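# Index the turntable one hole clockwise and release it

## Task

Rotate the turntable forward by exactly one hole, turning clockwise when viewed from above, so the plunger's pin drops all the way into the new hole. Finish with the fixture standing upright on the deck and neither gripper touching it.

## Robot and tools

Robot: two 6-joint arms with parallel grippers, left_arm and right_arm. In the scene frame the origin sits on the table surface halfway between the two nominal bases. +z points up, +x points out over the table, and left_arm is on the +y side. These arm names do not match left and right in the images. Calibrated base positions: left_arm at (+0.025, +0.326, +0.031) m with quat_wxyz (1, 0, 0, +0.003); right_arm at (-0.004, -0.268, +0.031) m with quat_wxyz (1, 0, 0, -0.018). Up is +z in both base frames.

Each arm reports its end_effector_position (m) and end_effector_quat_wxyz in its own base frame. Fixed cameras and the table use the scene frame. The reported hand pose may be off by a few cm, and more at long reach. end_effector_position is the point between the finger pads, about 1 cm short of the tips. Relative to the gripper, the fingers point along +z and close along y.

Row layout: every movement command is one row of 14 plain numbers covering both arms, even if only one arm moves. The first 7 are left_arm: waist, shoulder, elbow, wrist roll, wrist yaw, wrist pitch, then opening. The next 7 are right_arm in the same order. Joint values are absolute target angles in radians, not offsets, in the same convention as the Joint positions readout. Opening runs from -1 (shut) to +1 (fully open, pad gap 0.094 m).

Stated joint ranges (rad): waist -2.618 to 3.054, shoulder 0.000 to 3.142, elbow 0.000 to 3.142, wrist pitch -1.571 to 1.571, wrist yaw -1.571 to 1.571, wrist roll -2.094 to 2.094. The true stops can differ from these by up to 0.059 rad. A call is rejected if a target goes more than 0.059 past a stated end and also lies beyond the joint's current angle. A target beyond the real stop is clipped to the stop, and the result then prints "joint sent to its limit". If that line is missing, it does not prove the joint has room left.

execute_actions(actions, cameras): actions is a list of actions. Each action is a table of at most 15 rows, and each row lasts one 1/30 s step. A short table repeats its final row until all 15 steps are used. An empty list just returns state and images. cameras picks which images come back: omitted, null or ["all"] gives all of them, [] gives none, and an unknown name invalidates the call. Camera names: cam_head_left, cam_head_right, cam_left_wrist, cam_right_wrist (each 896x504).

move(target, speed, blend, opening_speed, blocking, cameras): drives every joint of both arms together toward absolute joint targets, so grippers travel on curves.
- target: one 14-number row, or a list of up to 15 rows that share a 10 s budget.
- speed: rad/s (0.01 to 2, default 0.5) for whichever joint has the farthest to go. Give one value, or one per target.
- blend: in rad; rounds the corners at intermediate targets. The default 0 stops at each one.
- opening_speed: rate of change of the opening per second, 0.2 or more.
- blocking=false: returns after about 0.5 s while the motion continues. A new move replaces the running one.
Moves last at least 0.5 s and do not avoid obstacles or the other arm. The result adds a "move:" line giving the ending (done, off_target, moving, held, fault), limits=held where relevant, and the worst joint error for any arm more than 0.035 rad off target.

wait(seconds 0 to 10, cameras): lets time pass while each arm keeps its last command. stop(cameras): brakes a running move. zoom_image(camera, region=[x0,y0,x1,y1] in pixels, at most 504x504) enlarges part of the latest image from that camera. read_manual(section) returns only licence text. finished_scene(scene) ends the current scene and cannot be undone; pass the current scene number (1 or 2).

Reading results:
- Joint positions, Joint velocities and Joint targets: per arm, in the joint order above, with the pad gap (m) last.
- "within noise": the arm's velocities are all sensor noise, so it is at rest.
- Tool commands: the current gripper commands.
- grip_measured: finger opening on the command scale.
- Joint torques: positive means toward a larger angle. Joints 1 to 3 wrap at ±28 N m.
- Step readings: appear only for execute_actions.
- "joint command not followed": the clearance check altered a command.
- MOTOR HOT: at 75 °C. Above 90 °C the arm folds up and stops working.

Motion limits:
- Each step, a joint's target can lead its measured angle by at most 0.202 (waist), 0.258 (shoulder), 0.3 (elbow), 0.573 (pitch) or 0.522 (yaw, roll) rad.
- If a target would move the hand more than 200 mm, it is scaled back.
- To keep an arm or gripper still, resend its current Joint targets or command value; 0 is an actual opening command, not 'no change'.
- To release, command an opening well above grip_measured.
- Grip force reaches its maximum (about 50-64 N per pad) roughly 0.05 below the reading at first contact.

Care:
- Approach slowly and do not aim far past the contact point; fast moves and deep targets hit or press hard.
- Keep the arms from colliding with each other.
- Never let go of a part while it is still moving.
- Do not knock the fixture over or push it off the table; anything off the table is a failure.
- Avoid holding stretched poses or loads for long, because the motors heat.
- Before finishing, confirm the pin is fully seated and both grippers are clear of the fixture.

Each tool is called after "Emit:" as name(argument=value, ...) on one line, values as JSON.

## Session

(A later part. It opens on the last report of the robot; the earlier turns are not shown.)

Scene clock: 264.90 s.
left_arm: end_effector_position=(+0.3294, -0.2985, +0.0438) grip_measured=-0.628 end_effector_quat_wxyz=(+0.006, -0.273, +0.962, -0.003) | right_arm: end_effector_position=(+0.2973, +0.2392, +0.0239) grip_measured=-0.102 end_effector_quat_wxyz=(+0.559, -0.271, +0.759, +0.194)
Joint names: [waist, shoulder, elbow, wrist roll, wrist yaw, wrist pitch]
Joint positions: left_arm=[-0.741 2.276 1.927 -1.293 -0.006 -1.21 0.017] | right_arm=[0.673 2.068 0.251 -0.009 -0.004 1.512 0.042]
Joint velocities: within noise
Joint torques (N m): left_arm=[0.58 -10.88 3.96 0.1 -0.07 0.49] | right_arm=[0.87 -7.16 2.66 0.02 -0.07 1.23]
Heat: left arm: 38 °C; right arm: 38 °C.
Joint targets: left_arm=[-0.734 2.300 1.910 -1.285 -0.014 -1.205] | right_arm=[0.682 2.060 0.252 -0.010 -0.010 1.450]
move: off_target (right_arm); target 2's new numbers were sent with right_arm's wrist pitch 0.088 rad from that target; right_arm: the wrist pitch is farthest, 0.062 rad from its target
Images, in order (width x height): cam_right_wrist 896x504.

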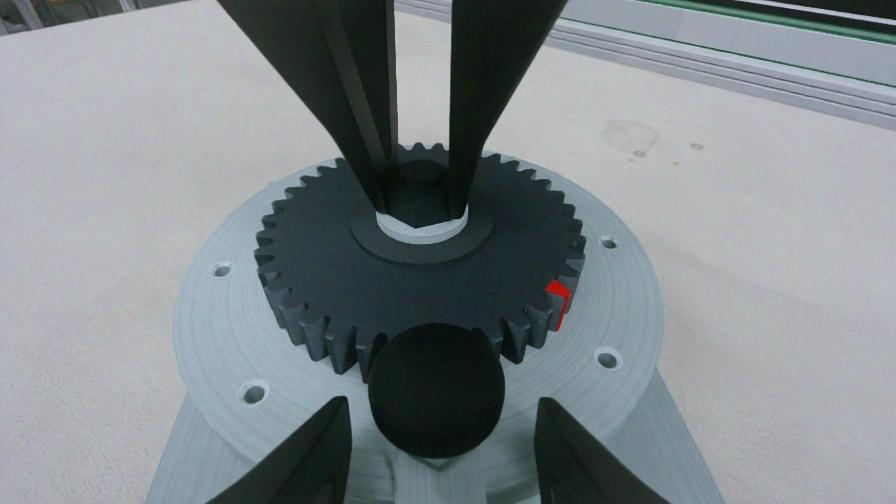

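Emit:
move(target=[-0.734, 2.30, 1.910, -1.24, -0.014, -1.205, -1, 0.682, 2.06, 0.252, -0.01, -0.01, 1.45, -0.1], speed=0.15, cameras=["cam_right_wrist"])

Emit:
move(target=[-0.734, 2.30, 1.910, -1.34, -0.014, -1.205, -1, 0.682, 2.06, 0.252, -0.01, -0.01, 1.45, -0.1], speed=0.15, cameras=["cam_right_wrist"])

Scene clock: 294.97 s.
left_arm: end_effector_position=(+0.3294, -0.2985, +0.0438) grip_measured=-0.628 end_effector_quat_wxyz=(+0.006, -0.263, +0.965, -0.003) | right_arm: end_effector_position=(+0.2973, +0.2392, +0.0239) grip_measured=-0.102 end_effector_quat_wxyz=(+0.559, -0.271, +0.759, +0.194)
Joint names: [waist, shoulder, elbow, wrist roll, wrist yaw, wrist pitch]
Joint positions: left_arm=[-0.741 2.276 1.927 -1.273 -0.006 -1.21 0.017] | right_arm=[0.673 2.068 0.251 -0.009 -0.004 1.512 0.042]
Joint velocities: within noise
Joint torques (N m): left_arm=[0.57 -10.86 3.93 0.4 -0.07 0.5] | right_arm=[0.83 -7.21 2.71 0.02 -0.08 1.22]
Heat: left arm: 39 °C; right arm: 38 °C.
Joint targets: left_arm=[-0.734 2.300 1.910 -1.240 -0.014 -1.205] | right_arm=[0.682 2.060 0.252 -0.010 -0.010 1.450]
move: off_target (right_arm); right_arm: the wrist pitch is farthest, 0.062 rad from its target
Images, in order (width x height): cam_right_wrist 896x504.

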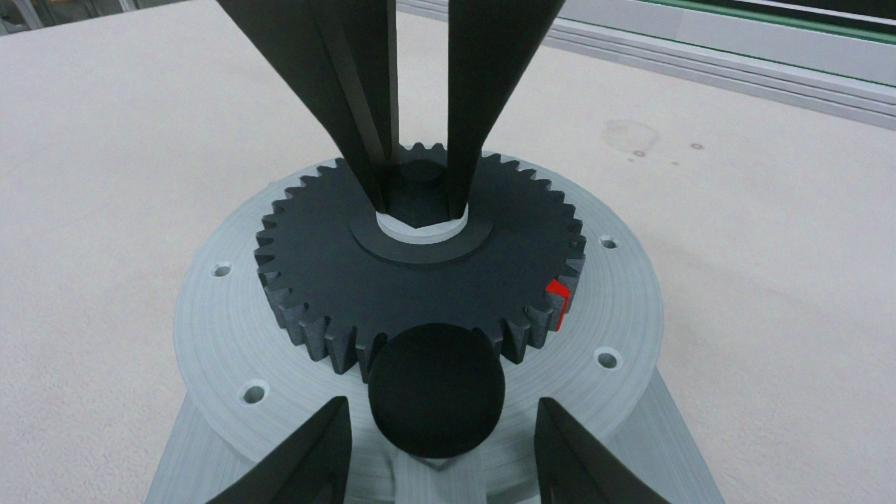

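Scene clock: 295.93 s.
left_arm: end_effector_position=(+0.3294, -0.2985, +0.0438) grip_measured=-0.628 end_effector_quat_wxyz=(+0.006, -0.279, +0.960, -0.003) | right_arm: end_effector_position=(+0.2973, +0.2392, +0.0239) grip_measured=-0.102 end_effector_quat_wxyz=(+0.559, -0.271, +0.759, +0.194)
Joint names: [waist, shoulder, elbow, wrist roll, wrist yaw, wrist pitch]
Joint positions: left_arm=[-0.741 2.276 1.927 -1.307 -0.006 -1.21 0.017] | right_arm=[0.673 2.068 0.251 -0.009 -0.004 1.512 0.042]
Joint velocities: within noise
Joint torques (N m): left_arm=[0.59 -10.89 3.92 -0.36 -0.09 0.5] | right_arm=[0.83 -7.19 2.7 0.01 -0.07 1.23]
Heat: left arm: 39 °C; right arm: 38 °C.
Joint targets: left_arm=[-0.734 2.300 1.910 -1.340 -0.014 -1.205] | right_arm=[0.682 2.060 0.252 -0.010 -0.010 1.450]
move: off_target (right_arm); right_arm: the wrist pitch is farthest, 0.062 rad from its target
Images, in order (width x height): cam_right_wrist 896x504.

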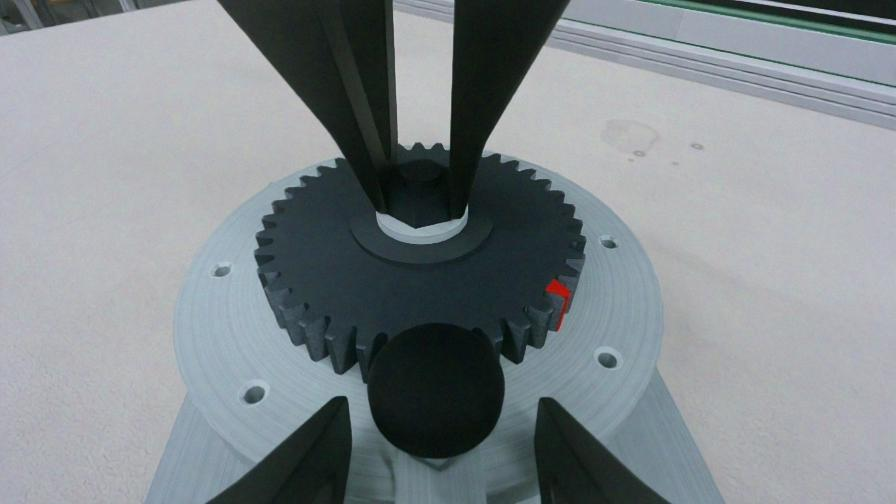

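Emit:
move(target=[[-0.734, 2.30, 1.910, -1.285, -0.014, -1.205, -1, 0.682, 2.06, 0.252, -0.01, -0.01, 1.45, -1],[-0.734, 2.30, 1.910, -1.27, -0.014, -1.205, -1, 0.682, 2.14, 0.262, -0.01, -0.01, 1.20, -1],[-0.734, 2.30, 1.910, -1.30, -0.014, -1.205, -1, 0.682, 2.19, 0.262, -0.01, -0.01, 1.10, -1],[-0.734, 2.30, 1.910, -1.27, -0.014, -1.205, -1, 0.682, 2.22, 0.262, -0.01, -0.01, 1.05, -1],[-0.734, 2.30, 1.910, -1.285, -0.014, -1.205, -1, 0.682, 2.22, 0.262, -0.01, -0.01, 1.05, -1]], speed=0.2, opening_speed=1.0, cameras=["cam_right_wrist","cam_left_wrist"])

Scene clock: 334.13 s.
left_arm: end_effector_position=(+0.3304, -0.2972, +0.0438) grip_measured=-0.628 end_effector_quat_wxyz=(+0.008, -0.259, +0.966, -0.001) | right_arm: end_effector_position=(+0.2966, +0.2438, +0.0167) grip_measured=-0.619 end_effector_quat_wxyz=(+0.555, -0.281, +0.758, +0.199)
Joint names: [waist, shoulder, elbow, wrist roll, wrist yaw, wrist pitch]
Joint positions: left_arm=[-0.74 2.276 1.927 -1.263 -0.012 -1.21 0.017] | right_arm=[0.675 2.113 0.267 -0.019 -0.023 1.536 0.018]
Joint velocities: within noise
Joint torques (N m): left_arm=[0.46 -10.85 3.92 -0.23 -0.02 0.5] | right_arm=[0.65 1.25 2.09 0.11 0.11 -2.55]
Heat: left arm: 39 °C; right arm: 37 °C.
Joint targets: left_arm=[-0.734 2.300 1.910 -1.285 -0.014 -1.205] | right_arm=[0.682 2.220 0.262 -0.010 -0.010 1.050]
move: off_target (right_arm); right_arm: the wrist pitch is farthest, 0.486 rad from its target
Images, in order (width x height): cam_left_wrist 896x504, cam_right_wrist 896x504.

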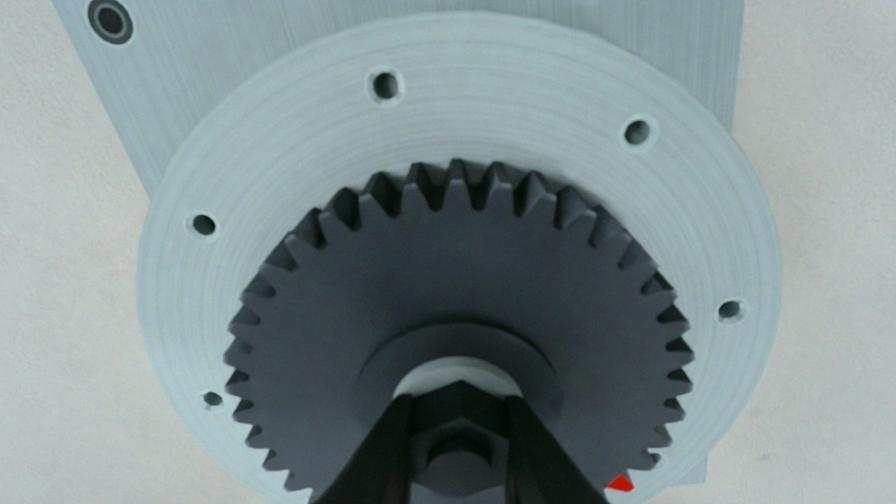

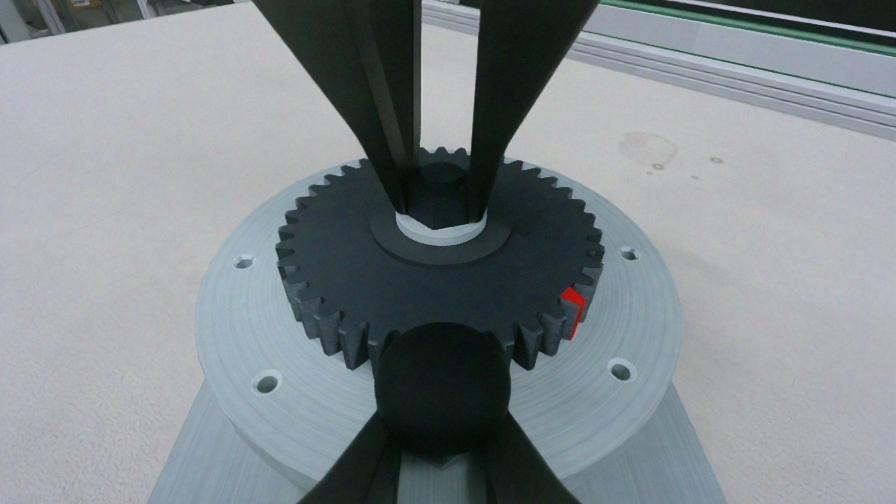

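Emit:
move(target=[[-0.734, 2.30, 1.910, -1.285, -0.014, -1.205, -1, 0.682, 2.11, 0.262, -0.01, -0.01, 1.52, -1],[-0.734, 2.30, 1.910, -1.285, -0.014, -1.205, -1, 0.682, 2.11, 0.262, -0.01, -0.01, 1.52, 0.1],[-0.734, 2.30, 1.910, -1.285, -0.014, -1.205, -1, 0.682, 2.05, 0.16, -0.01, -0.01, 1.52, 0.1]], speed=0.3, opening_speed=1.0, cameras=["cam_right_wrist"])

Emit:
zoom_image(camera="cam_right_wrist", region=[300, 200, 600, 440])

Scene clock: 351.23 s.
left_arm: end_effector_position=(+0.3305, -0.2971, +0.0438) grip_measured=-0.628 end_effector_quat_wxyz=(+0.008, -0.259, +0.966, -0.001) | right_arm: end_effector_position=(+0.2744, +0.2230, +0.0078) grip_measured=+0.098 end_effector_quat_wxyz=(+0.531, -0.280, +0.778, +0.187)
Joint names: [waist, shoulder, elbow, wrist roll, wrist yaw, wrist pitch]
Joint positions: left_arm=[-0.74 2.276 1.927 -1.263 -0.012 -1.21 0.017] | right_arm=[0.675 2.073 0.164 -0.011 -0.01 1.534 0.052]
Joint velocities: within noise
Joint torques (N m): left_arm=[0.49 -10.86 3.95 -0.23 -0.03 0.51] | right_arm=[0.62 -7.88 1.61 0.02 -0.03 1.63]
Heat: left arm: 39 °C; right arm: 40 °C.
Joint targets: left_arm=[-0.734 2.300 1.910 -1.285 -0.014 -1.205] | right_arm=[0.682 2.050 0.160 -0.010 -0.010 1.520]
move: done; target 2's new numbers were sent with right_arm's wrist pitch 0.040 rad from that target
Images, in order (width x height): cam_right_wrist 896x504.

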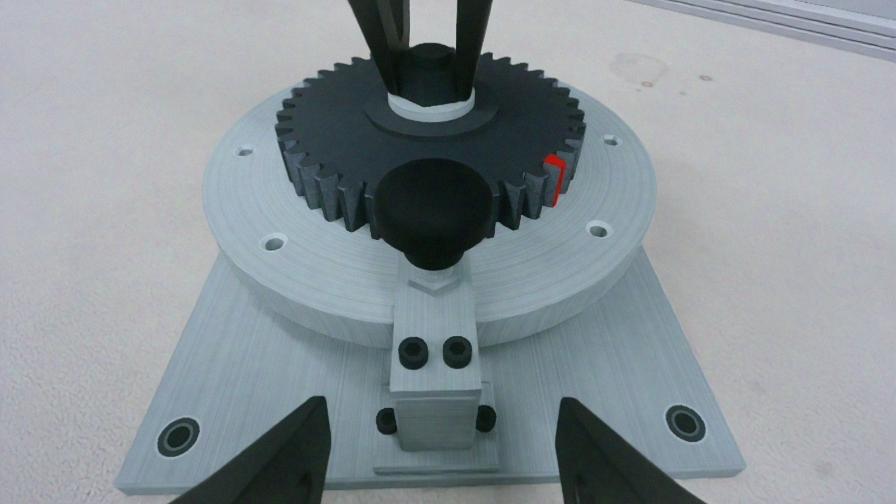

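Scaled by 1.680 from the camera's 896x504 image, which has a finer 1280x720 frame.

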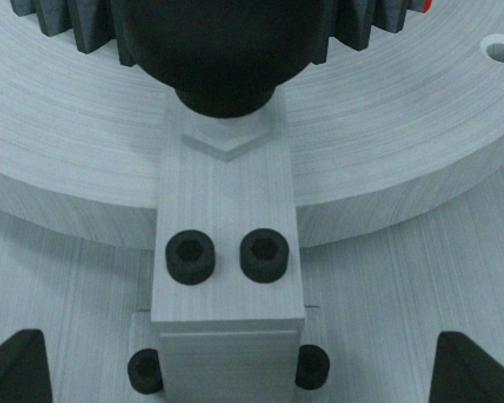

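Emit:
move(target=[[-0.734, 2.30, 1.910, -1.265, -0.014, -1.205, -1, 0.682, 1.97, 0.20, -0.01, -0.01, 1.46, 0.1],[-0.734, 2.30, 1.910, -1.265, -0.014, -1.205, -1, 0.682, 2.005, 0.262, -0.01, -0.01, 1.394, 0.1],[-0.734, 2.30, 1.910, -1.265, -0.014, -1.205, -1, 0.682, 2.005, 0.262, -0.01, -0.01, 1.394, -1]], speed=0.3, opening_speed=1.0, cameras=["cam_right_wrist"])

Scene clock: 438.77 s.
left_arm: end_effector_position=(+0.3305, -0.2971, +0.0438) grip_measured=-0.628 end_effector_quat_wxyz=(+0.008, -0.256, +0.967, -0.001) | right_arm: end_effector_position=(+0.2957, +0.2418, +0.0281) grip_measured=-0.653 end_effector_quat_wxyz=(+0.549, -0.278, +0.764, +0.196)
Joint names: [waist, shoulder, elbow, wrist roll, wrist yaw, wrist pitch]
Joint positions: left_arm=[-0.74 2.276 1.927 -1.258 -0.012 -1.21 0.017] | right_arm=[0.676 1.992 0.255 -0.012 -0.015 1.41 0.016]
Joint velocities: within noise
Joint torques (N m): left_arm=[0.49 -10.89 3.93 -0.08 -0.03 0.49] | right_arm=[0.53 -5.45 3.82 0.03 0.03 1.63]
Heat: left arm: 40 °C; right arm: 38 °C.
Joint targets: left_arm=[-0.734 2.300 1.910 -1.265 -0.014 -1.205] | right_arm=[0.682 2.005 0.262 -0.010 -0.010 1.394]
move: done
Images, in order (width x height): cam_right_wrist 896x504.

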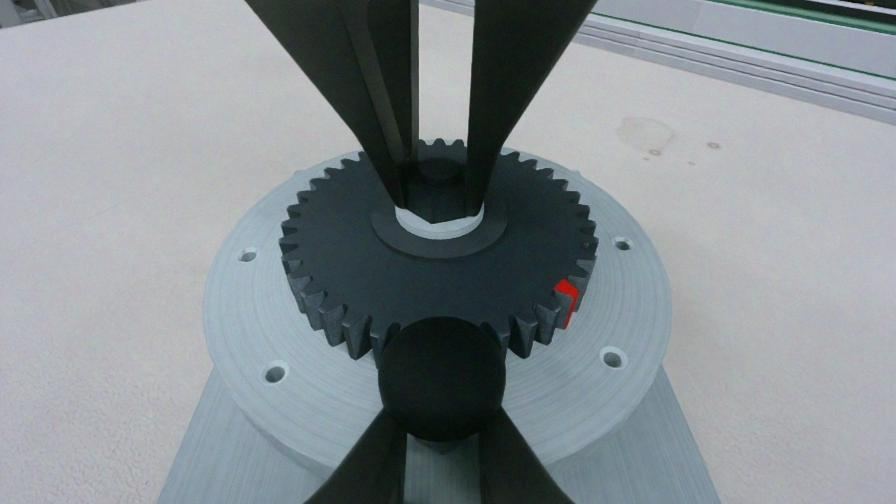

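Emit:
move(target=[[-0.734, 2.30, 1.910, -1.265, -0.014, -1.205, -1, 0.682, 1.80, 0.252, -0.01, -0.01, 1.50, -1],[-0.734, 2.30, 1.910, -1.265, -0.014, -1.205, -1, 0.682, 1.73, 0.252, -0.01, -0.01, 1.555, -1]], speed=[0.3,0.2], blend=0.04, cameras=["cam_right_wrist"])

Scene clock: 449.03 s.
left_arm: end_effector_position=(+0.3266, -0.3002, +0.0438) grip_measured=-0.628 end_effector_quat_wxyz=(-0.003, -0.255, +0.967, -0.006) | right_arm: end_effector_position=(+0.2880, +0.2360, +0.0317) grip_measured=-0.665 end_effector_quat_wxyz=(+0.525, -0.284, +0.780, +0.188)
Joint names: [waist, shoulder, elbow, wrist roll, wrist yaw, wrist pitch]
Joint positions: left_arm=[-0.741 2.276 1.927 -1.258 0.011 -1.214 0.017] | right_arm=[0.676 1.846 0.236 -0.012 -0.017 1.222 0.016]
Joint velocities: within noise
Joint torques (N m): left_arm=[0.57 -10.82 3.95 -0.07 -0.24 0.53] | right_arm=[0.59 -15.15 5.44 0.05 0.05 4.77]
Heat: left arm: 40 °C; right arm: 41 °C.
Joint targets: left_arm=[-0.734 2.300 1.910 -1.265 -0.014 -1.205] | right_arm=[0.682 1.730 0.252 -0.010 -0.010 1.555]
move: off_target (right_arm); blend cut to 0.035 rad at target 1; right_arm: the wrist pitch is farthest, 0.333 rad from its target
Images, in order (width x height): cam_right_wrist 896x504.

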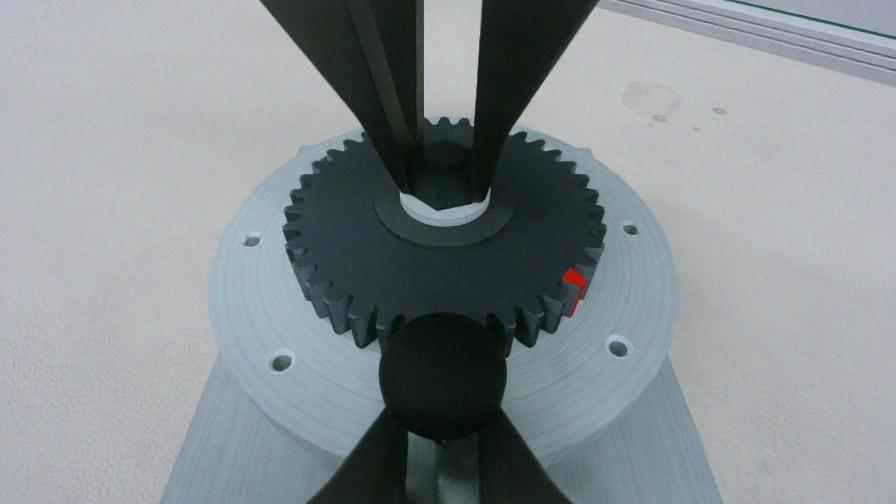

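Rotate while lifted, then lower.

Emit:
move(target=[[-0.734, 2.30, 1.910, -1.215, -0.014, -1.205, -1, 0.682, 1.73, 0.252, -0.01, -0.01, 1.555, -1],[-0.734, 2.30, 1.910, -1.215, -0.014, -1.205, -1, 0.682, 2.03, 0.262, -0.01, -0.01, 1.38, -1]], speed=0.3, cameras=["cam_right_wrist"])

Scene clock: 456.47 s.
left_arm: end_effector_position=(+0.3287, -0.2984, +0.0438) grip_measured=-0.628 end_effector_quat_wxyz=(+0.004, -0.243, +0.970, -0.003) | right_arm: end_effector_position=(+0.2905, +0.2380, +0.0279) grip_measured=-0.665 end_effector_quat_wxyz=(+0.549, -0.278, +0.763, +0.197)
Joint names: [waist, shoulder, elbow, wrist roll, wrist yaw, wrist pitch]
Joint positions: left_arm=[-0.741 2.276 1.927 -1.233 -0.004 -1.212 0.017] | right_arm=[0.676 1.995 0.229 -0.012 -0.017 1.441 0.016]
Joint velocities: within noise
Joint torques (N m): left_arm=[0.59 -10.91 3.95 0.21 -0.1 0.52] | right_arm=[0.53 -3.69 6.2 0.04 0.06 1.23]
Heat: left arm: 40 °C; right arm: 49 °C.
Joint targets: left_arm=[-0.734 2.300 1.910 -1.215 -0.014 -1.205] | right_arm=[0.682 2.030 0.262 -0.010 -0.010 1.380]
move: off_target (right_arm); right_arm: the wrist pitch is farthest, 0.061 rad from its target
Images, in order (width x height): cam_right_wrist 896x504.

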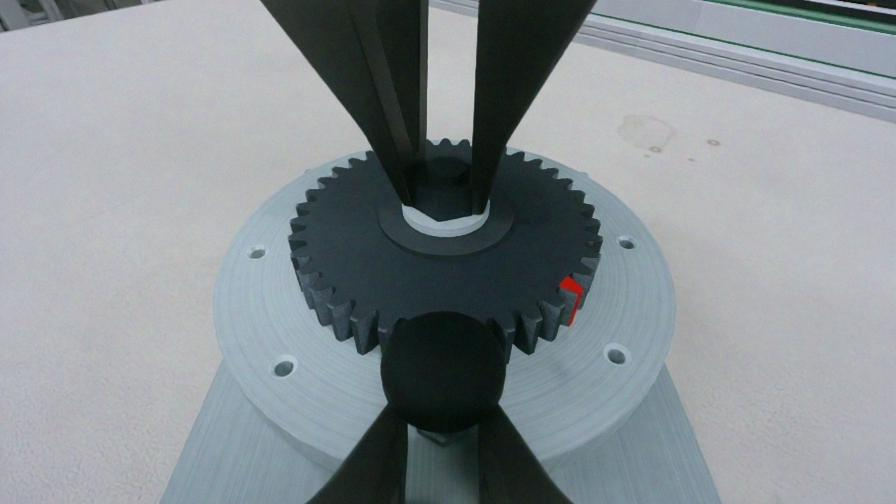

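Emit:
move(target=[[-0.734, 2.30, 1.910, -1.215, -0.014, -1.205, -1, 0.682, 1.73, 0.252, -0.01, -0.01, 1.555, -1],[-0.734, 2.30, 1.910, -1.158, -0.014, -1.205, -1, 0.682, 1.73, 0.252, -0.01, -0.01, 1.555, -1],[-0.734, 2.30, 1.910, -1.158, -0.014, -1.205, -1, 0.682, 2.03, 0.262, -0.01, -0.01, 1.38, -1]], speed=0.35, cameras=["cam_right_wrist"])

Scene clock: 505.93 s.
left_arm: end_effector_position=(+0.3287, -0.2987, +0.0438) grip_measured=-0.628 end_effector_quat_wxyz=(+0.004, -0.226, +0.974, -0.003) | right_arm: end_effector_position=(+0.3038, +0.2487, +0.0587) grip_measured=-0.986 end_effector_quat_wxyz=(+0.595, -0.265, +0.728, +0.213)
Joint names: [waist, shoulder, elbow, wrist roll, wrist yaw, wrist pitch]
Joint positions: left_arm=[-0.741 2.276 1.927 -1.197 -0.003 -1.212 0.017] | right_arm=[0.676 1.986 0.265 -0.008 -0.017 1.518 0.001]
Joint velocities: within noise
Joint torques (N m): left_arm=[0.58 -10.85 3.93 0.46 -0.11 0.51] | right_arm=[0.59 -3.18 3.03 0 0.06 0.6]
Heat: left arm: 40 °C; right arm: 40 °C.
Joint targets: left_arm=[-0.734 2.300 1.910 -1.158 -0.014 -1.205] | right_arm=[0.682 2.030 0.262 -0.010 -0.010 1.380]
move: off_target (left_arm, right_arm); left_arm: the wrist roll is farthest, 0.039 rad from its target; right_arm: the wrist pitch is farthest, 0.138 rad from its target
Images, in order (width x height): cam_right_wrist 896x504.

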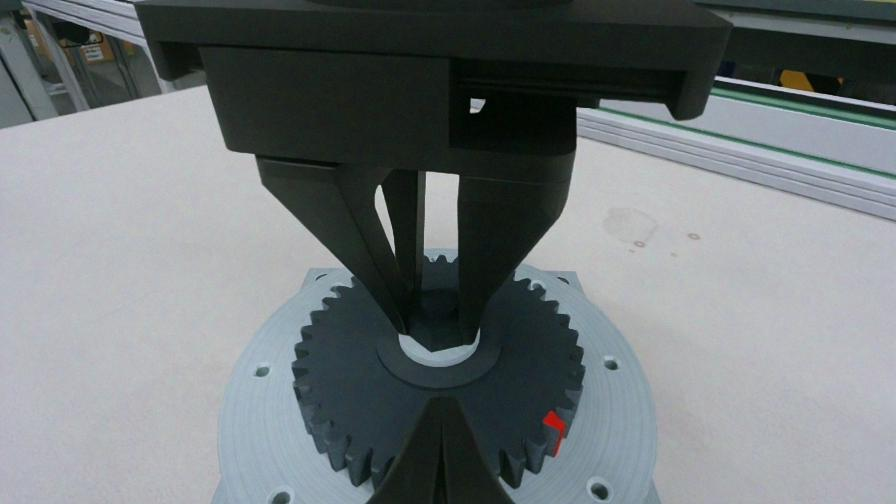

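Emit:
move(target=[[-0.734, 2.30, 1.910, -1.19, -0.014, -1.205, -1, 0.676, 1.83, 0.26, -0.01, -0.01, 1.38, -1],[-0.734, 2.30, 1.910, -1.19, -0.014, -1.205, -1, 0.676, 1.73, 0.14, -0.01, -0.01, 1.25, -1],[-0.734, 2.30, 1.910, -1.19, -0.014, -1.205, -1, 0.676, 2.05, 0.16, -0.01, -0.01, 1.52, 0.2]], speed=0.5, blend=0.05, opening_speed=2, cameras=["cam_right_wrist","cam_left_wrist"])

Emit:
zoom_image(camera="cam_right_wrist", region=[200, 100, 660, 480])

Scene clock: 522.47 s.
left_arm: end_effector_position=(+0.3290, -0.2985, +0.0438) grip_measured=-0.628 end_effector_quat_wxyz=(+0.005, -0.227, +0.974, -0.003) | right_arm: end_effector_position=(+0.2769, +0.2230, +0.0207) grip_measured=+0.198 end_effector_quat_wxyz=(+0.546, -0.274, +0.769, +0.189)
Joint names: [waist, shoulder, elbow, wrist roll, wrist yaw, wrist pitch]
Joint positions: left_arm=[-0.741 2.276 1.927 -1.199 -0.005 -1.211 0.017] | right_arm=[0.675 2.031 0.156 -0.008 0 1.536 0.056]
Joint velocities: within noise
Joint torques (N m): left_arm=[0.55 -10.88 3.93 0.12 -0.1 0.51] | right_arm=[0.03 -4.48 2.56 0.01 -0.12 1.62]
Heat: left arm: 40 °C; right arm: 38 °C.
Joint targets: left_arm=[-0.734 2.300 1.910 -1.190 -0.014 -1.205] | right_arm=[0.676 2.050 0.160 -0.010 -0.010 1.520]
move: done; target 3's new numbers were sent with right_arm's wrist pitch 0.040 rad from that target
Images, in order (width x height): cam_left_wrist 896x504, cam_right_wrist 896x504.

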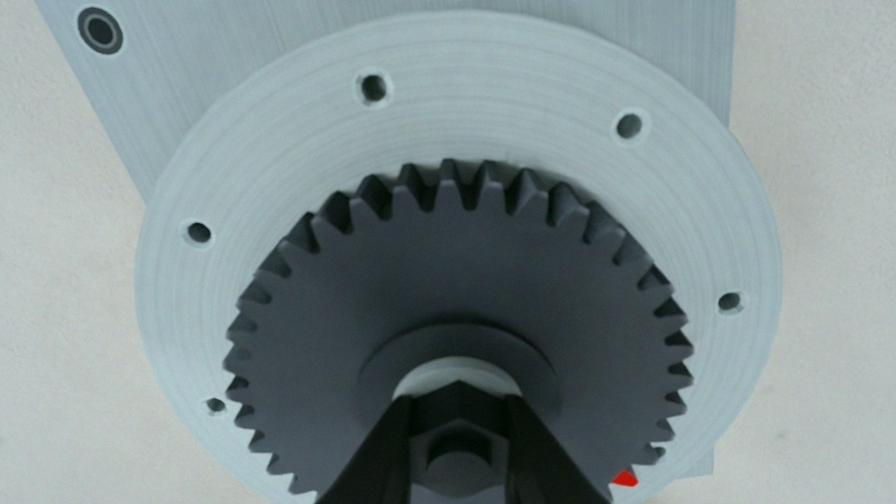

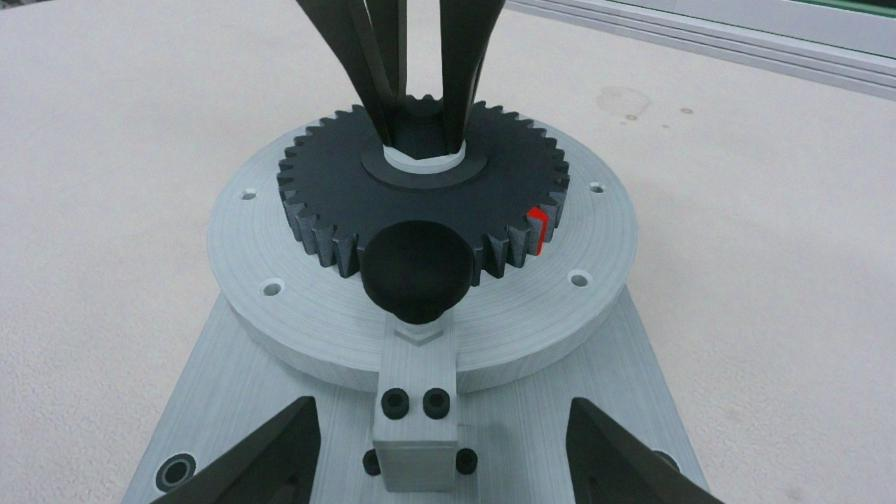

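Scaled by 1.096 from the camera's 896x504 image, which has a finer 1280x720 frame.

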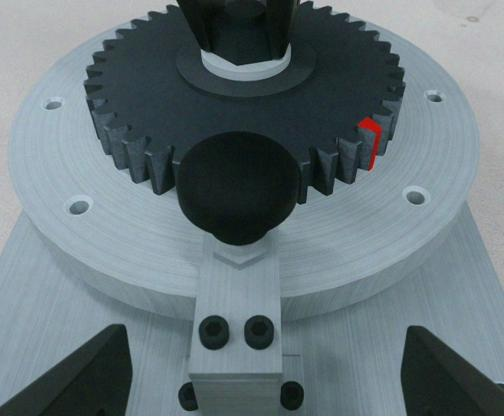

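Emit:
move(target=[[-0.734, 2.30, 1.910, -1.195, -0.014, -1.205, -1, 0.692, 1.80, 0.16, -0.01, -0.01, 1.3, 0.25],[-0.734, 2.30, 1.910, -1.195, -0.014, -1.205, -1, 0.692, 1.81, 0.272, -0.01, -0.01, 1.206, 0.25],[-0.734, 2.30, 1.910, -1.195, -0.014, -1.205, -1, 0.692, 1.994, 0.254, -0.01, -0.01, 1.388, 0.25]], speed=0.5, blend=0.05, cameras=["cam_right_wrist"])

Scene clock: 557.87 s.
left_arm: end_effector_position=(+0.3290, -0.2985, +0.0438) grip_measured=-0.628 end_effector_quat_wxyz=(+0.005, -0.227, +0.974, -0.003) | right_arm: end_effector_position=(+0.2962, +0.2426, +0.0289) grip_measured=+0.248 end_effector_quat_wxyz=(+0.547, -0.276, +0.766, +0.193)
Joint names: [waist, shoulder, elbow, wrist roll, wrist yaw, wrist pitch]
Joint positions: left_arm=[-0.741 2.276 1.927 -1.199 -0.005 -1.211 0.017] | right_arm=[0.683 1.975 0.26 -0.008 -0.002 1.382 0.059]
Joint velocities: within noise
Joint torques (N m): left_arm=[0.54 -10.85 3.93 0.07 -0.09 0.51] | right_arm=[0.83 -5.01 2.74 -0.01 -0.1 1.79]
Heat: left arm: 40 °C; right arm: 39 °C.
Joint targets: left_arm=[-0.734 2.300 1.910 -1.195 -0.014 -1.205] | right_arm=[0.692 1.994 0.254 -0.010 -0.010 1.388]
move: done
Images, in order (width x height): cam_right_wrist 896x504.

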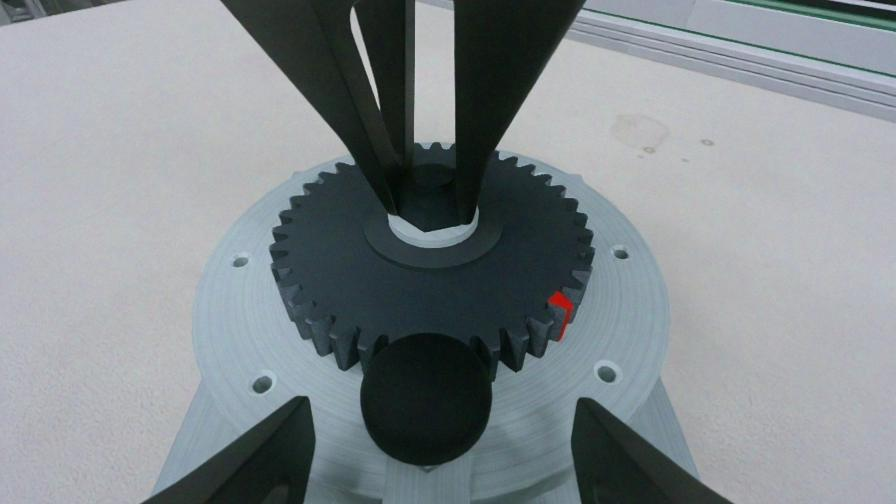

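Emit:
move(target=[-0.734, 2.30, 1.910, -1.195, -0.014, -1.205, -1, 0.703, 1.994, 0.254, -0.01, -0.01, 1.388, 0.25], cameras=["cam_right_wrist"])

Scene clock: 593.70 s.
left_arm: end_effector_position=(+0.3290, -0.2985, +0.0438) grip_measured=-0.628 end_effector_quat_wxyz=(+0.005, -0.227, +0.974, -0.003) | right_arm: end_effector_position=(+0.2935, +0.2460, +0.0291) grip_measured=+0.248 end_effector_quat_wxyz=(+0.546, -0.280, +0.765, +0.196)
Joint names: [waist, shoulder, elbow, wrist roll, wrist yaw, wrist pitch]
Joint positions: left_arm=[-0.741 2.276 1.927 -1.199 -0.005 -1.211 0.017] | right_arm=[0.694 1.975 0.26 -0.008 -0.002 1.382 0.059]
Joint velocities: within noise
Joint torques (N m): left_arm=[0.58 -10.85 3.92 0.06 -0.1 0.52] | right_arm=[0.8 -4.94 2.78 -0.01 -0.09 1.81]
Heat: left arm: 41 °C; right arm: 41 °C.
Joint targets: left_arm=[-0.734 2.300 1.910 -1.195 -0.014 -1.205] | right_arm=[0.703 1.994 0.254 -0.010 -0.010 1.388]
move: done
Images, in order (width x height): cam_right_wrist 896x504.

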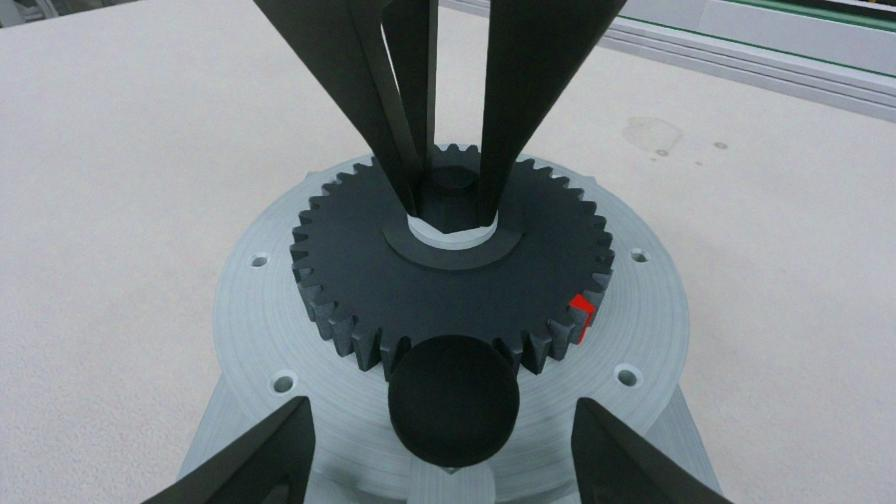

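Emit:
move(target=[[-0.734, 2.30, 1.910, -1.195, -0.014, -1.205, -1, 0.699, 1.994, 0.254, -0.01, -0.01, 1.388, 0.25],[-0.734, 2.30, 1.910, -1.195, -0.014, -1.205, -1, 0.699, 1.994, 0.254, -0.01, -0.01, 1.388, -1]], opening_speed=0.8, cameras=["cam_right_wrist"])

Emit:
move(target=[[-0.734, 2.30, 1.910, -1.195, -0.014, -1.205, -1, 0.699, 1.80, 0.252, -0.01, -0.01, 1.50, -1],[-0.734, 2.30, 1.910, -1.195, -0.014, -1.205, -1, 0.699, 1.72, 0.252, -0.01, -0.01, 1.555, -1]], speed=[0.3,0.2], blend=0.03, cameras=["cam_right_wrist"])

Scene clock: 607.73 s.
left_arm: end_effector_position=(+0.3290, -0.2985, +0.0438) grip_measured=-0.628 end_effector_quat_wxyz=(+0.005, -0.227, +0.974, -0.003) | right_arm: end_effector_position=(+0.2928, +0.2443, +0.0266) grip_measured=-0.626 end_effector_quat_wxyz=(+0.543, -0.280, +0.768, +0.193)
Joint names: [waist, shoulder, elbow, wrist roll, wrist yaw, wrist pitch]
Joint positions: left_arm=[-0.741 2.276 1.927 -1.2 -0.005 -1.211 0.017] | right_arm=[0.694 1.977 0.257 -0.006 0.002 1.379 0.018]
Joint velocities: within noise
Joint torques (N m): left_arm=[0.59 -10.85 3.9 0.08 -0.1 0.52] | right_arm=[0.38 -5.07 3.07 -0.01 -0.14 1.83]
Heat: left arm: 41 °C; right arm: 41 °C.
Joint targets: left_arm=[-0.734 2.300 1.910 -1.195 -0.014 -1.205] | right_arm=[0.699 1.994 0.254 -0.010 -0.010 1.388]
move: done
Images, in order (width x height): cam_right_wrist 896x504.

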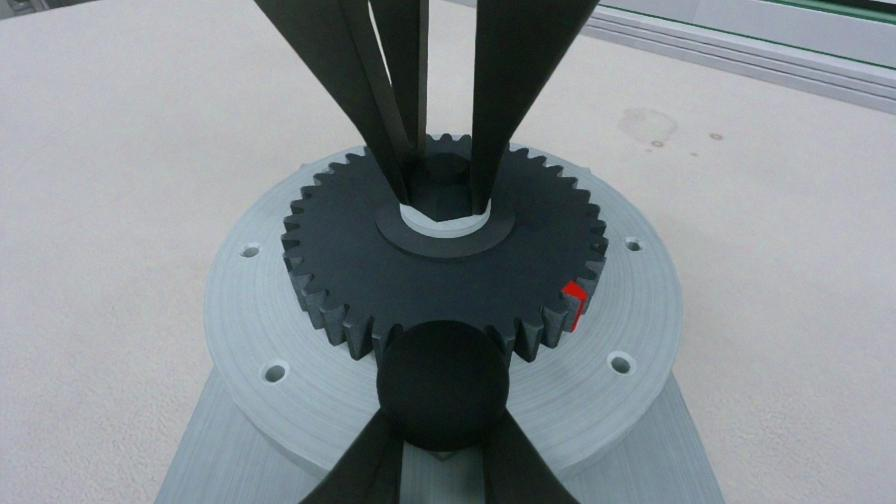

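Scene clock: 609.33 s.
left_arm: end_effector_position=(+0.3277, -0.2988, +0.0438) grip_measured=-0.628 end_effector_quat_wxyz=(+0.002, -0.228, +0.974, -0.003) | right_arm: end_effector_position=(+0.2798, +0.2339, +0.0376) grip_measured=-0.986 end_effector_quat_wxyz=(+0.530, -0.282, +0.777, +0.191)
Joint names: [waist, shoulder, elbow, wrist roll, wrist yaw, wrist pitch]
Joint positions: left_arm=[-0.741 2.276 1.927 -1.201 0 -1.214 0.017] | right_arm=[0.694 1.808 0.201 -0.002 0.001 1.233 0.001]
Joint velocities: within noise
Joint torques (N m): left_arm=[0.58 -10.85 3.96 0.08 -0.14 0.53] | right_arm=[0.44 -12.53 8.99 -0.07 -0.12 4.67]
Heat: left arm: 41 °C; right arm: 43 °C.
Joint targets: left_arm=[-0.734 2.300 1.910 -1.195 -0.014 -1.205] | right_arm=[0.699 1.720 0.252 -0.010 -0.010 1.555]
move: off_target (right_arm); right_arm: the wrist pitch is farthest, 0.322 rad from its target
Images, in order (width x height): cam_right_wrist 896x504.

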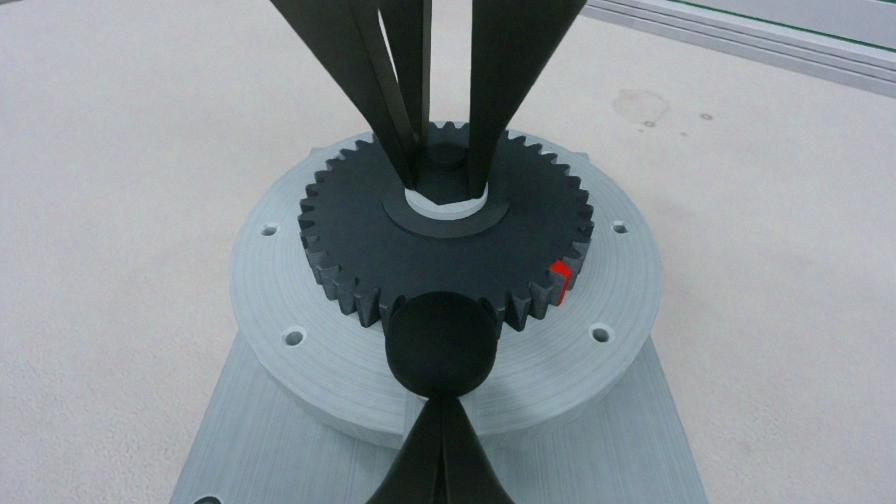

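Emit:
move(target=[[-0.734, 2.30, 1.910, -1.195, -0.014, -1.205, -1, 0.699, 1.827, 0.196, -0.01, -0.01, 1.24, -1],[-0.734, 2.30, 1.910, -1.195, -0.014, -1.205, -1, 0.699, 1.827, 0.196, -0.01, -0.01, 1.24, 0.1],[-0.734, 2.30, 1.910, -1.195, -0.014, -1.205, -1, 0.699, 1.973, 0.258, -0.01, -0.01, 1.363, 0.1]], cameras=["cam_right_wrist"])

Scene clock: 648.20 s.
left_arm: end_effector_position=(+0.3282, -0.2983, +0.0438) grip_measured=-0.628 end_effector_quat_wxyz=(+0.004, -0.228, +0.974, -0.002) | right_arm: end_effector_position=(+0.2864, +0.2396, +0.0223) grip_measured=+0.099 end_effector_quat_wxyz=(+0.531, -0.282, +0.776, +0.191)
Joint names: [waist, shoulder, elbow, wrist roll, wrist yaw, wrist pitch]
Joint positions: left_arm=[-0.741 2.276 1.927 -1.201 -0.004 -1.214 0.017] | right_arm=[0.694 1.951 0.235 -0.002 0 1.344 0.052]
Joint velocities: within noise
Joint torques (N m): left_arm=[0.61 -10.82 3.96 0.08 -0.1 0.53] | right_arm=[0.49 -4.45 5.52 -0.06 -0.11 1.92]
Heat: left arm: 41 °C; right arm: 73 °C. Fold the right arm in close to its base, or ease its load, before you think long.
Joint targets: left_arm=[-0.734 2.300 1.910 -1.195 -0.014 -1.205] | right_arm=[0.699 1.973 0.258 -0.010 -0.010 1.363]
MOTOR HOT: the wrist pitch of the right arm reports 73 °C; the controller's stop level is 90 °C. To cool a motor, set the load down, stop pushing, or move to a pose that needs little force.
move: done
Images, in order (width x height): cam_right_wrist 896x504.

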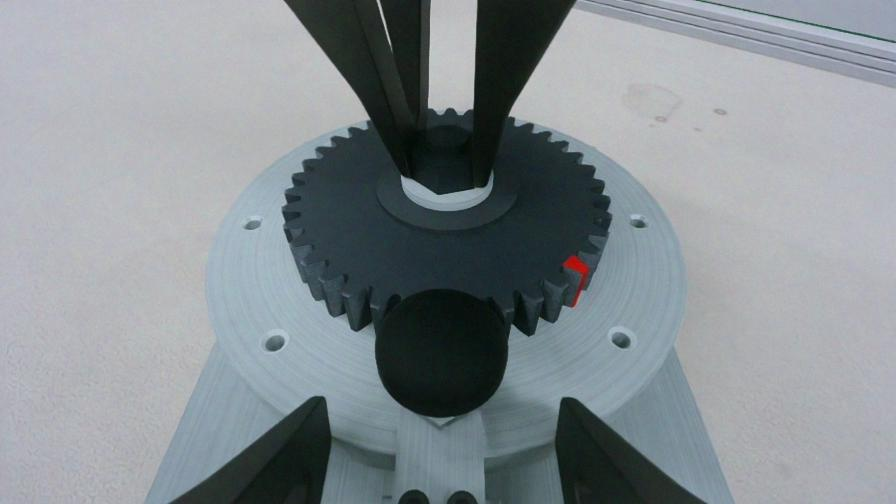

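Emit:
move(target=[-0.734, 2.30, 1.910, -1.195, -0.014, -1.205, -1, 0.699, 1.973, 0.285, -0.01, -0.01, 1.363, 0.1], cameras=["cam_right_wrist"])

Scene clock: 654.30 s.
left_arm: end_effector_position=(+0.3282, -0.2983, +0.0438) grip_measured=-0.628 end_effector_quat_wxyz=(+0.004, -0.228, +0.974, -0.002) | right_arm: end_effector_position=(+0.2864, +0.2396, +0.0222) grip_measured=+0.099 end_effector_quat_wxyz=(+0.531, -0.282, +0.776, +0.191)
Joint names: [waist, shoulder, elbow, wrist roll, wrist yaw, wrist pitch]
Joint positions: left_arm=[-0.741 2.276 1.927 -1.201 -0.004 -1.214 0.017] | right_arm=[0.694 1.951 0.235 -0.002 0 1.345 0.052]
Joint velocities: within noise
Joint torques (N m): left_arm=[0.58 -10.84 3.95 0.09 -0.11 0.54] | right_arm=[0.47 -4.45 8.2 -0.06 -0.11 1.9]
Heat: left arm: 41 °C; right arm: 66 °C.
Joint targets: left_arm=[-0.734 2.300 1.910 -1.195 -0.014 -1.205] | right_arm=[0.699 1.973 0.285 -0.010 -0.010 1.363]
MOTOR HOT: cleared for the motors of the right arm.
move: off_target (right_arm); right_arm: the elbow is farthest, 0.050 rad from its target
Images, in order (width x height): cam_right_wrist 896x504.

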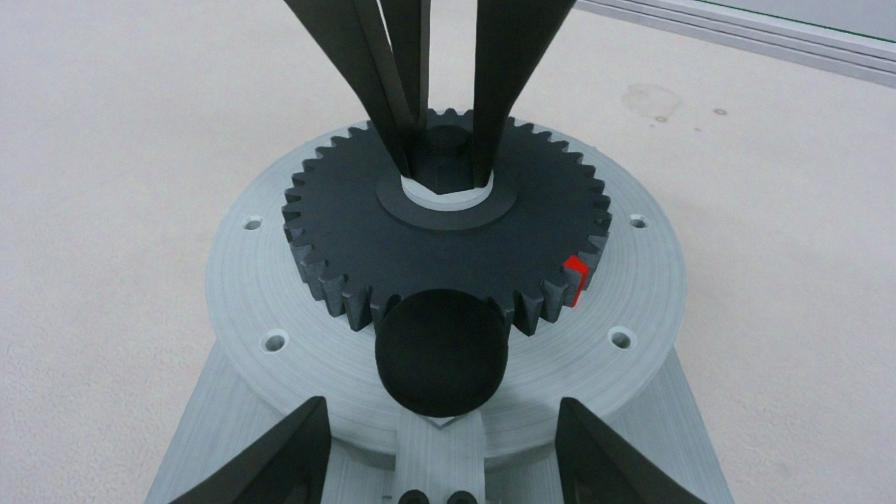

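Emit:
move(target=[[-0.734, 2.30, 1.910, -1.195, -0.014, -1.205, -1, 0.699, 1.90, 0.31, -0.01, -0.01, 1.38, 0.1],[-0.734, 2.30, 1.910, -1.195, -0.014, -1.205, -1, 0.699, 1.973, 0.258, -0.01, -0.01, 1.363, 0.1]], cameras=["cam_right_wrist"])

Scene clock: 661.40 s.
left_arm: end_effector_position=(+0.3284, -0.2982, +0.0438) grip_measured=-0.628 end_effector_quat_wxyz=(+0.004, -0.228, +0.974, -0.002) | right_arm: end_effector_position=(+0.2944, +0.2467, +0.0330) grip_measured=+0.099 end_effector_quat_wxyz=(+0.548, -0.278, +0.764, +0.198)
Joint names: [waist, shoulder, elbow, wrist roll, wrist yaw, wrist pitch]
Joint positions: left_arm=[-0.741 2.276 1.927 -1.201 -0.005 -1.214 0.017] | right_arm=[0.694 1.957 0.262 -0.003 -0.002 1.369 0.052]
Joint velocities: within noise
Joint torques (N m): left_arm=[0.58 -10.84 3.93 0.08 -0.08 0.53] | right_arm=[0.47 -5.07 3.04 -0.05 -0.11 1.71]
Heat: left arm: 41 °C; right arm: 60 °C.
Joint targets: left_arm=[-0.734 2.300 1.910 -1.195 -0.014 -1.205] | right_arm=[0.699 1.973 0.258 -0.010 -0.010 1.363]
move: done
Images, in order (width x height): cam_right_wrist 896x504.

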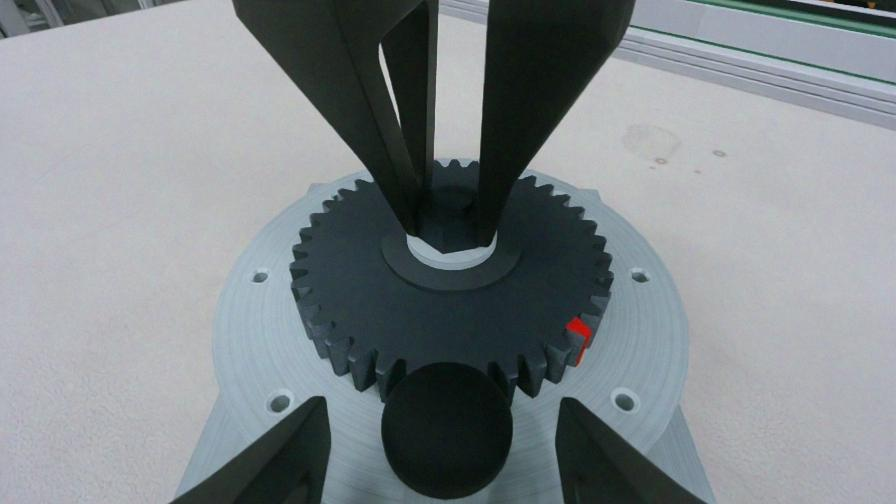

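Emit:
move(target=[-0.734, 2.30, 1.910, -1.195, -0.014, -1.205, -1, 0.698, 1.978, 0.258, -0.01, -0.01, 1.363, -1], opening_speed=0.8, cameras=["cam_right_wrist"])

Scene clock: 668.10 s.
left_arm: end_effector_position=(+0.3284, -0.2982, +0.0438) grip_measured=-0.628 end_effector_quat_wxyz=(+0.004, -0.228, +0.974, -0.002) | right_arm: end_effector_position=(+0.2944, +0.2467, +0.0330) grip_measured=-0.499 end_effector_quat_wxyz=(+0.548, -0.278, +0.764, +0.198)
Joint names: [waist, shoulder, elbow, wrist roll, wrist yaw, wrist pitch]
Joint positions: left_arm=[-0.741 2.276 1.927 -1.201 -0.005 -1.214 0.017] | right_arm=[0.694 1.957 0.262 -0.003 -0.002 1.369 0.024]
Joint velocities: within noise
Joint torques (N m): left_arm=[0.59 -10.82 3.88 0.09 -0.09 0.54] | right_arm=[0.36 -4.75 3.03 -0.05 -0.11 1.71]
Heat: left arm: 41 °C; right arm: 57 °C.
Joint targets: left_arm=[-0.734 2.300 1.910 -1.195 -0.014 -1.205] | right_arm=[0.698 1.978 0.258 -0.010 -0.010 1.363]
move: done
Images, in order (width x height): cam_right_wrist 896x504.

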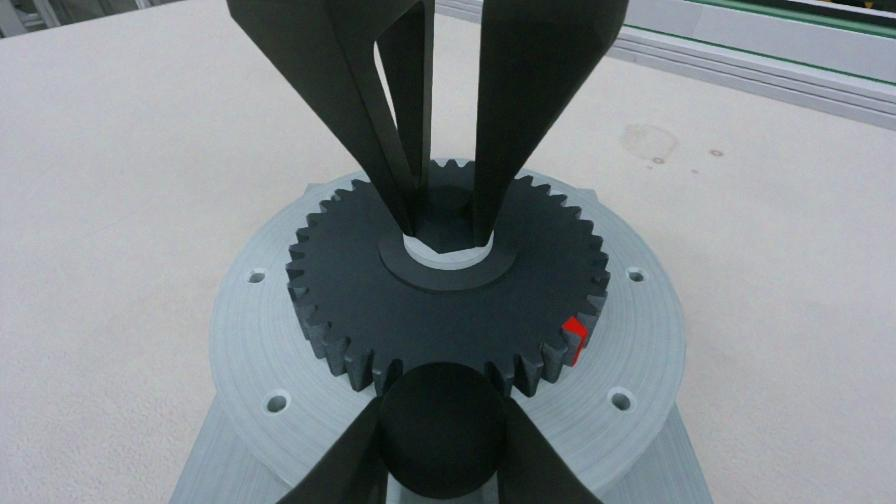

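Emit:
move(target=[-0.734, 2.30, 1.910, -1.195, -0.014, -1.205, -1, 0.698, 1.80, 0.252, -0.01, -0.01, 1.50, -1], speed=0.3, cameras=["cam_right_wrist"])

Scene clock: 676.80 s.
left_arm: end_effector_position=(+0.3263, -0.3001, +0.0438) grip_measured=-0.628 end_effector_quat_wxyz=(-0.003, -0.228, +0.974, -0.006) | right_arm: end_effector_position=(+0.2912, +0.2441, +0.0355) grip_measured=-0.499 end_effector_quat_wxyz=(+0.538, -0.281, +0.771, +0.195)
Joint names: [waist, shoulder, elbow, wrist roll, wrist yaw, wrist pitch]
Joint positions: left_arm=[-0.741 2.276 1.927 -1.201 0.011 -1.215 0.017] | right_arm=[0.694 1.887 0.254 -0.003 -0.002 1.281 0.024]
Joint velocities: within noise
Joint torques (N m): left_arm=[0.61 -10.84 3.93 0.08 -0.24 0.53] | right_arm=[0.35 -13.08 3.64 -0.05 -0.1 3.73]
Heat: left arm: 41 °C; right arm: 55 °C.
Joint targets: left_arm=[-0.734 2.300 1.910 -1.195 -0.014 -1.205] | right_arm=[0.698 1.800 0.252 -0.010 -0.010 1.500]
move: off_target (right_arm); right_arm: the wrist pitch is farthest, 0.219 rad from its target
Images, in order (width x height): cam_right_wrist 896x504.

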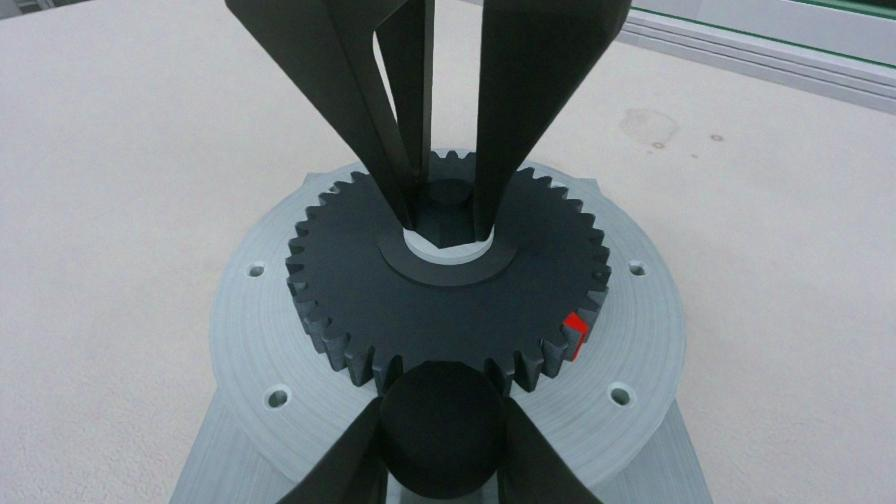

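Emit:
move(target=[-0.734, 2.30, 1.910, -1.195, -0.014, -1.205, -1, 0.698, 1.725, 0.252, -0.01, -0.01, 1.555, -1], speed=0.2, cameras=["cam_right_wrist"])

Scene clock: 684.00 s.
left_arm: end_effector_position=(+0.3227, -0.3030, +0.0439) grip_measured=-0.628 end_effector_quat_wxyz=(-0.009, -0.225, +0.974, -0.008) | right_arm: end_effector_position=(+0.2876, +0.2411, +0.0376) grip_measured=-0.499 end_effector_quat_wxyz=(+0.532, -0.282, +0.775, +0.193)
Joint names: [waist, shoulder, elbow, wrist roll, wrist yaw, wrist pitch]
Joint positions: left_arm=[-0.747 2.276 1.927 -1.201 0.023 -1.218 0.017] | right_arm=[0.694 1.837 0.241 -0.003 -0.002 1.229 0.024]
Joint velocities: within noise
Joint torques (N m): left_arm=[1.03 -10.82 3.92 0.08 -0.34 0.56] | right_arm=[0.36 -14.9 5.07 -0.05 -0.11 4.72]
Heat: left arm: 41 °C; right arm: 60 °C.
Joint targets: left_arm=[-0.734 2.300 1.910 -1.195 -0.014 -1.205] | right_arm=[0.698 1.725 0.252 -0.010 -0.010 1.555]
move: off_target (left_arm, right_arm); left_arm: the wrist yaw is farthest, 0.037 rad from its target; right_arm: the wrist pitch is farthest, 0.326 rad from its target
Images, in order (width x height): cam_right_wrist 896x504.

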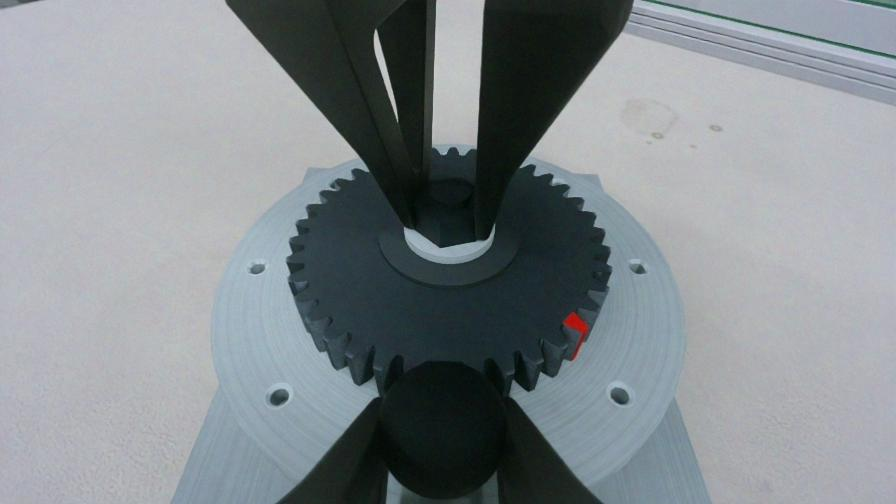

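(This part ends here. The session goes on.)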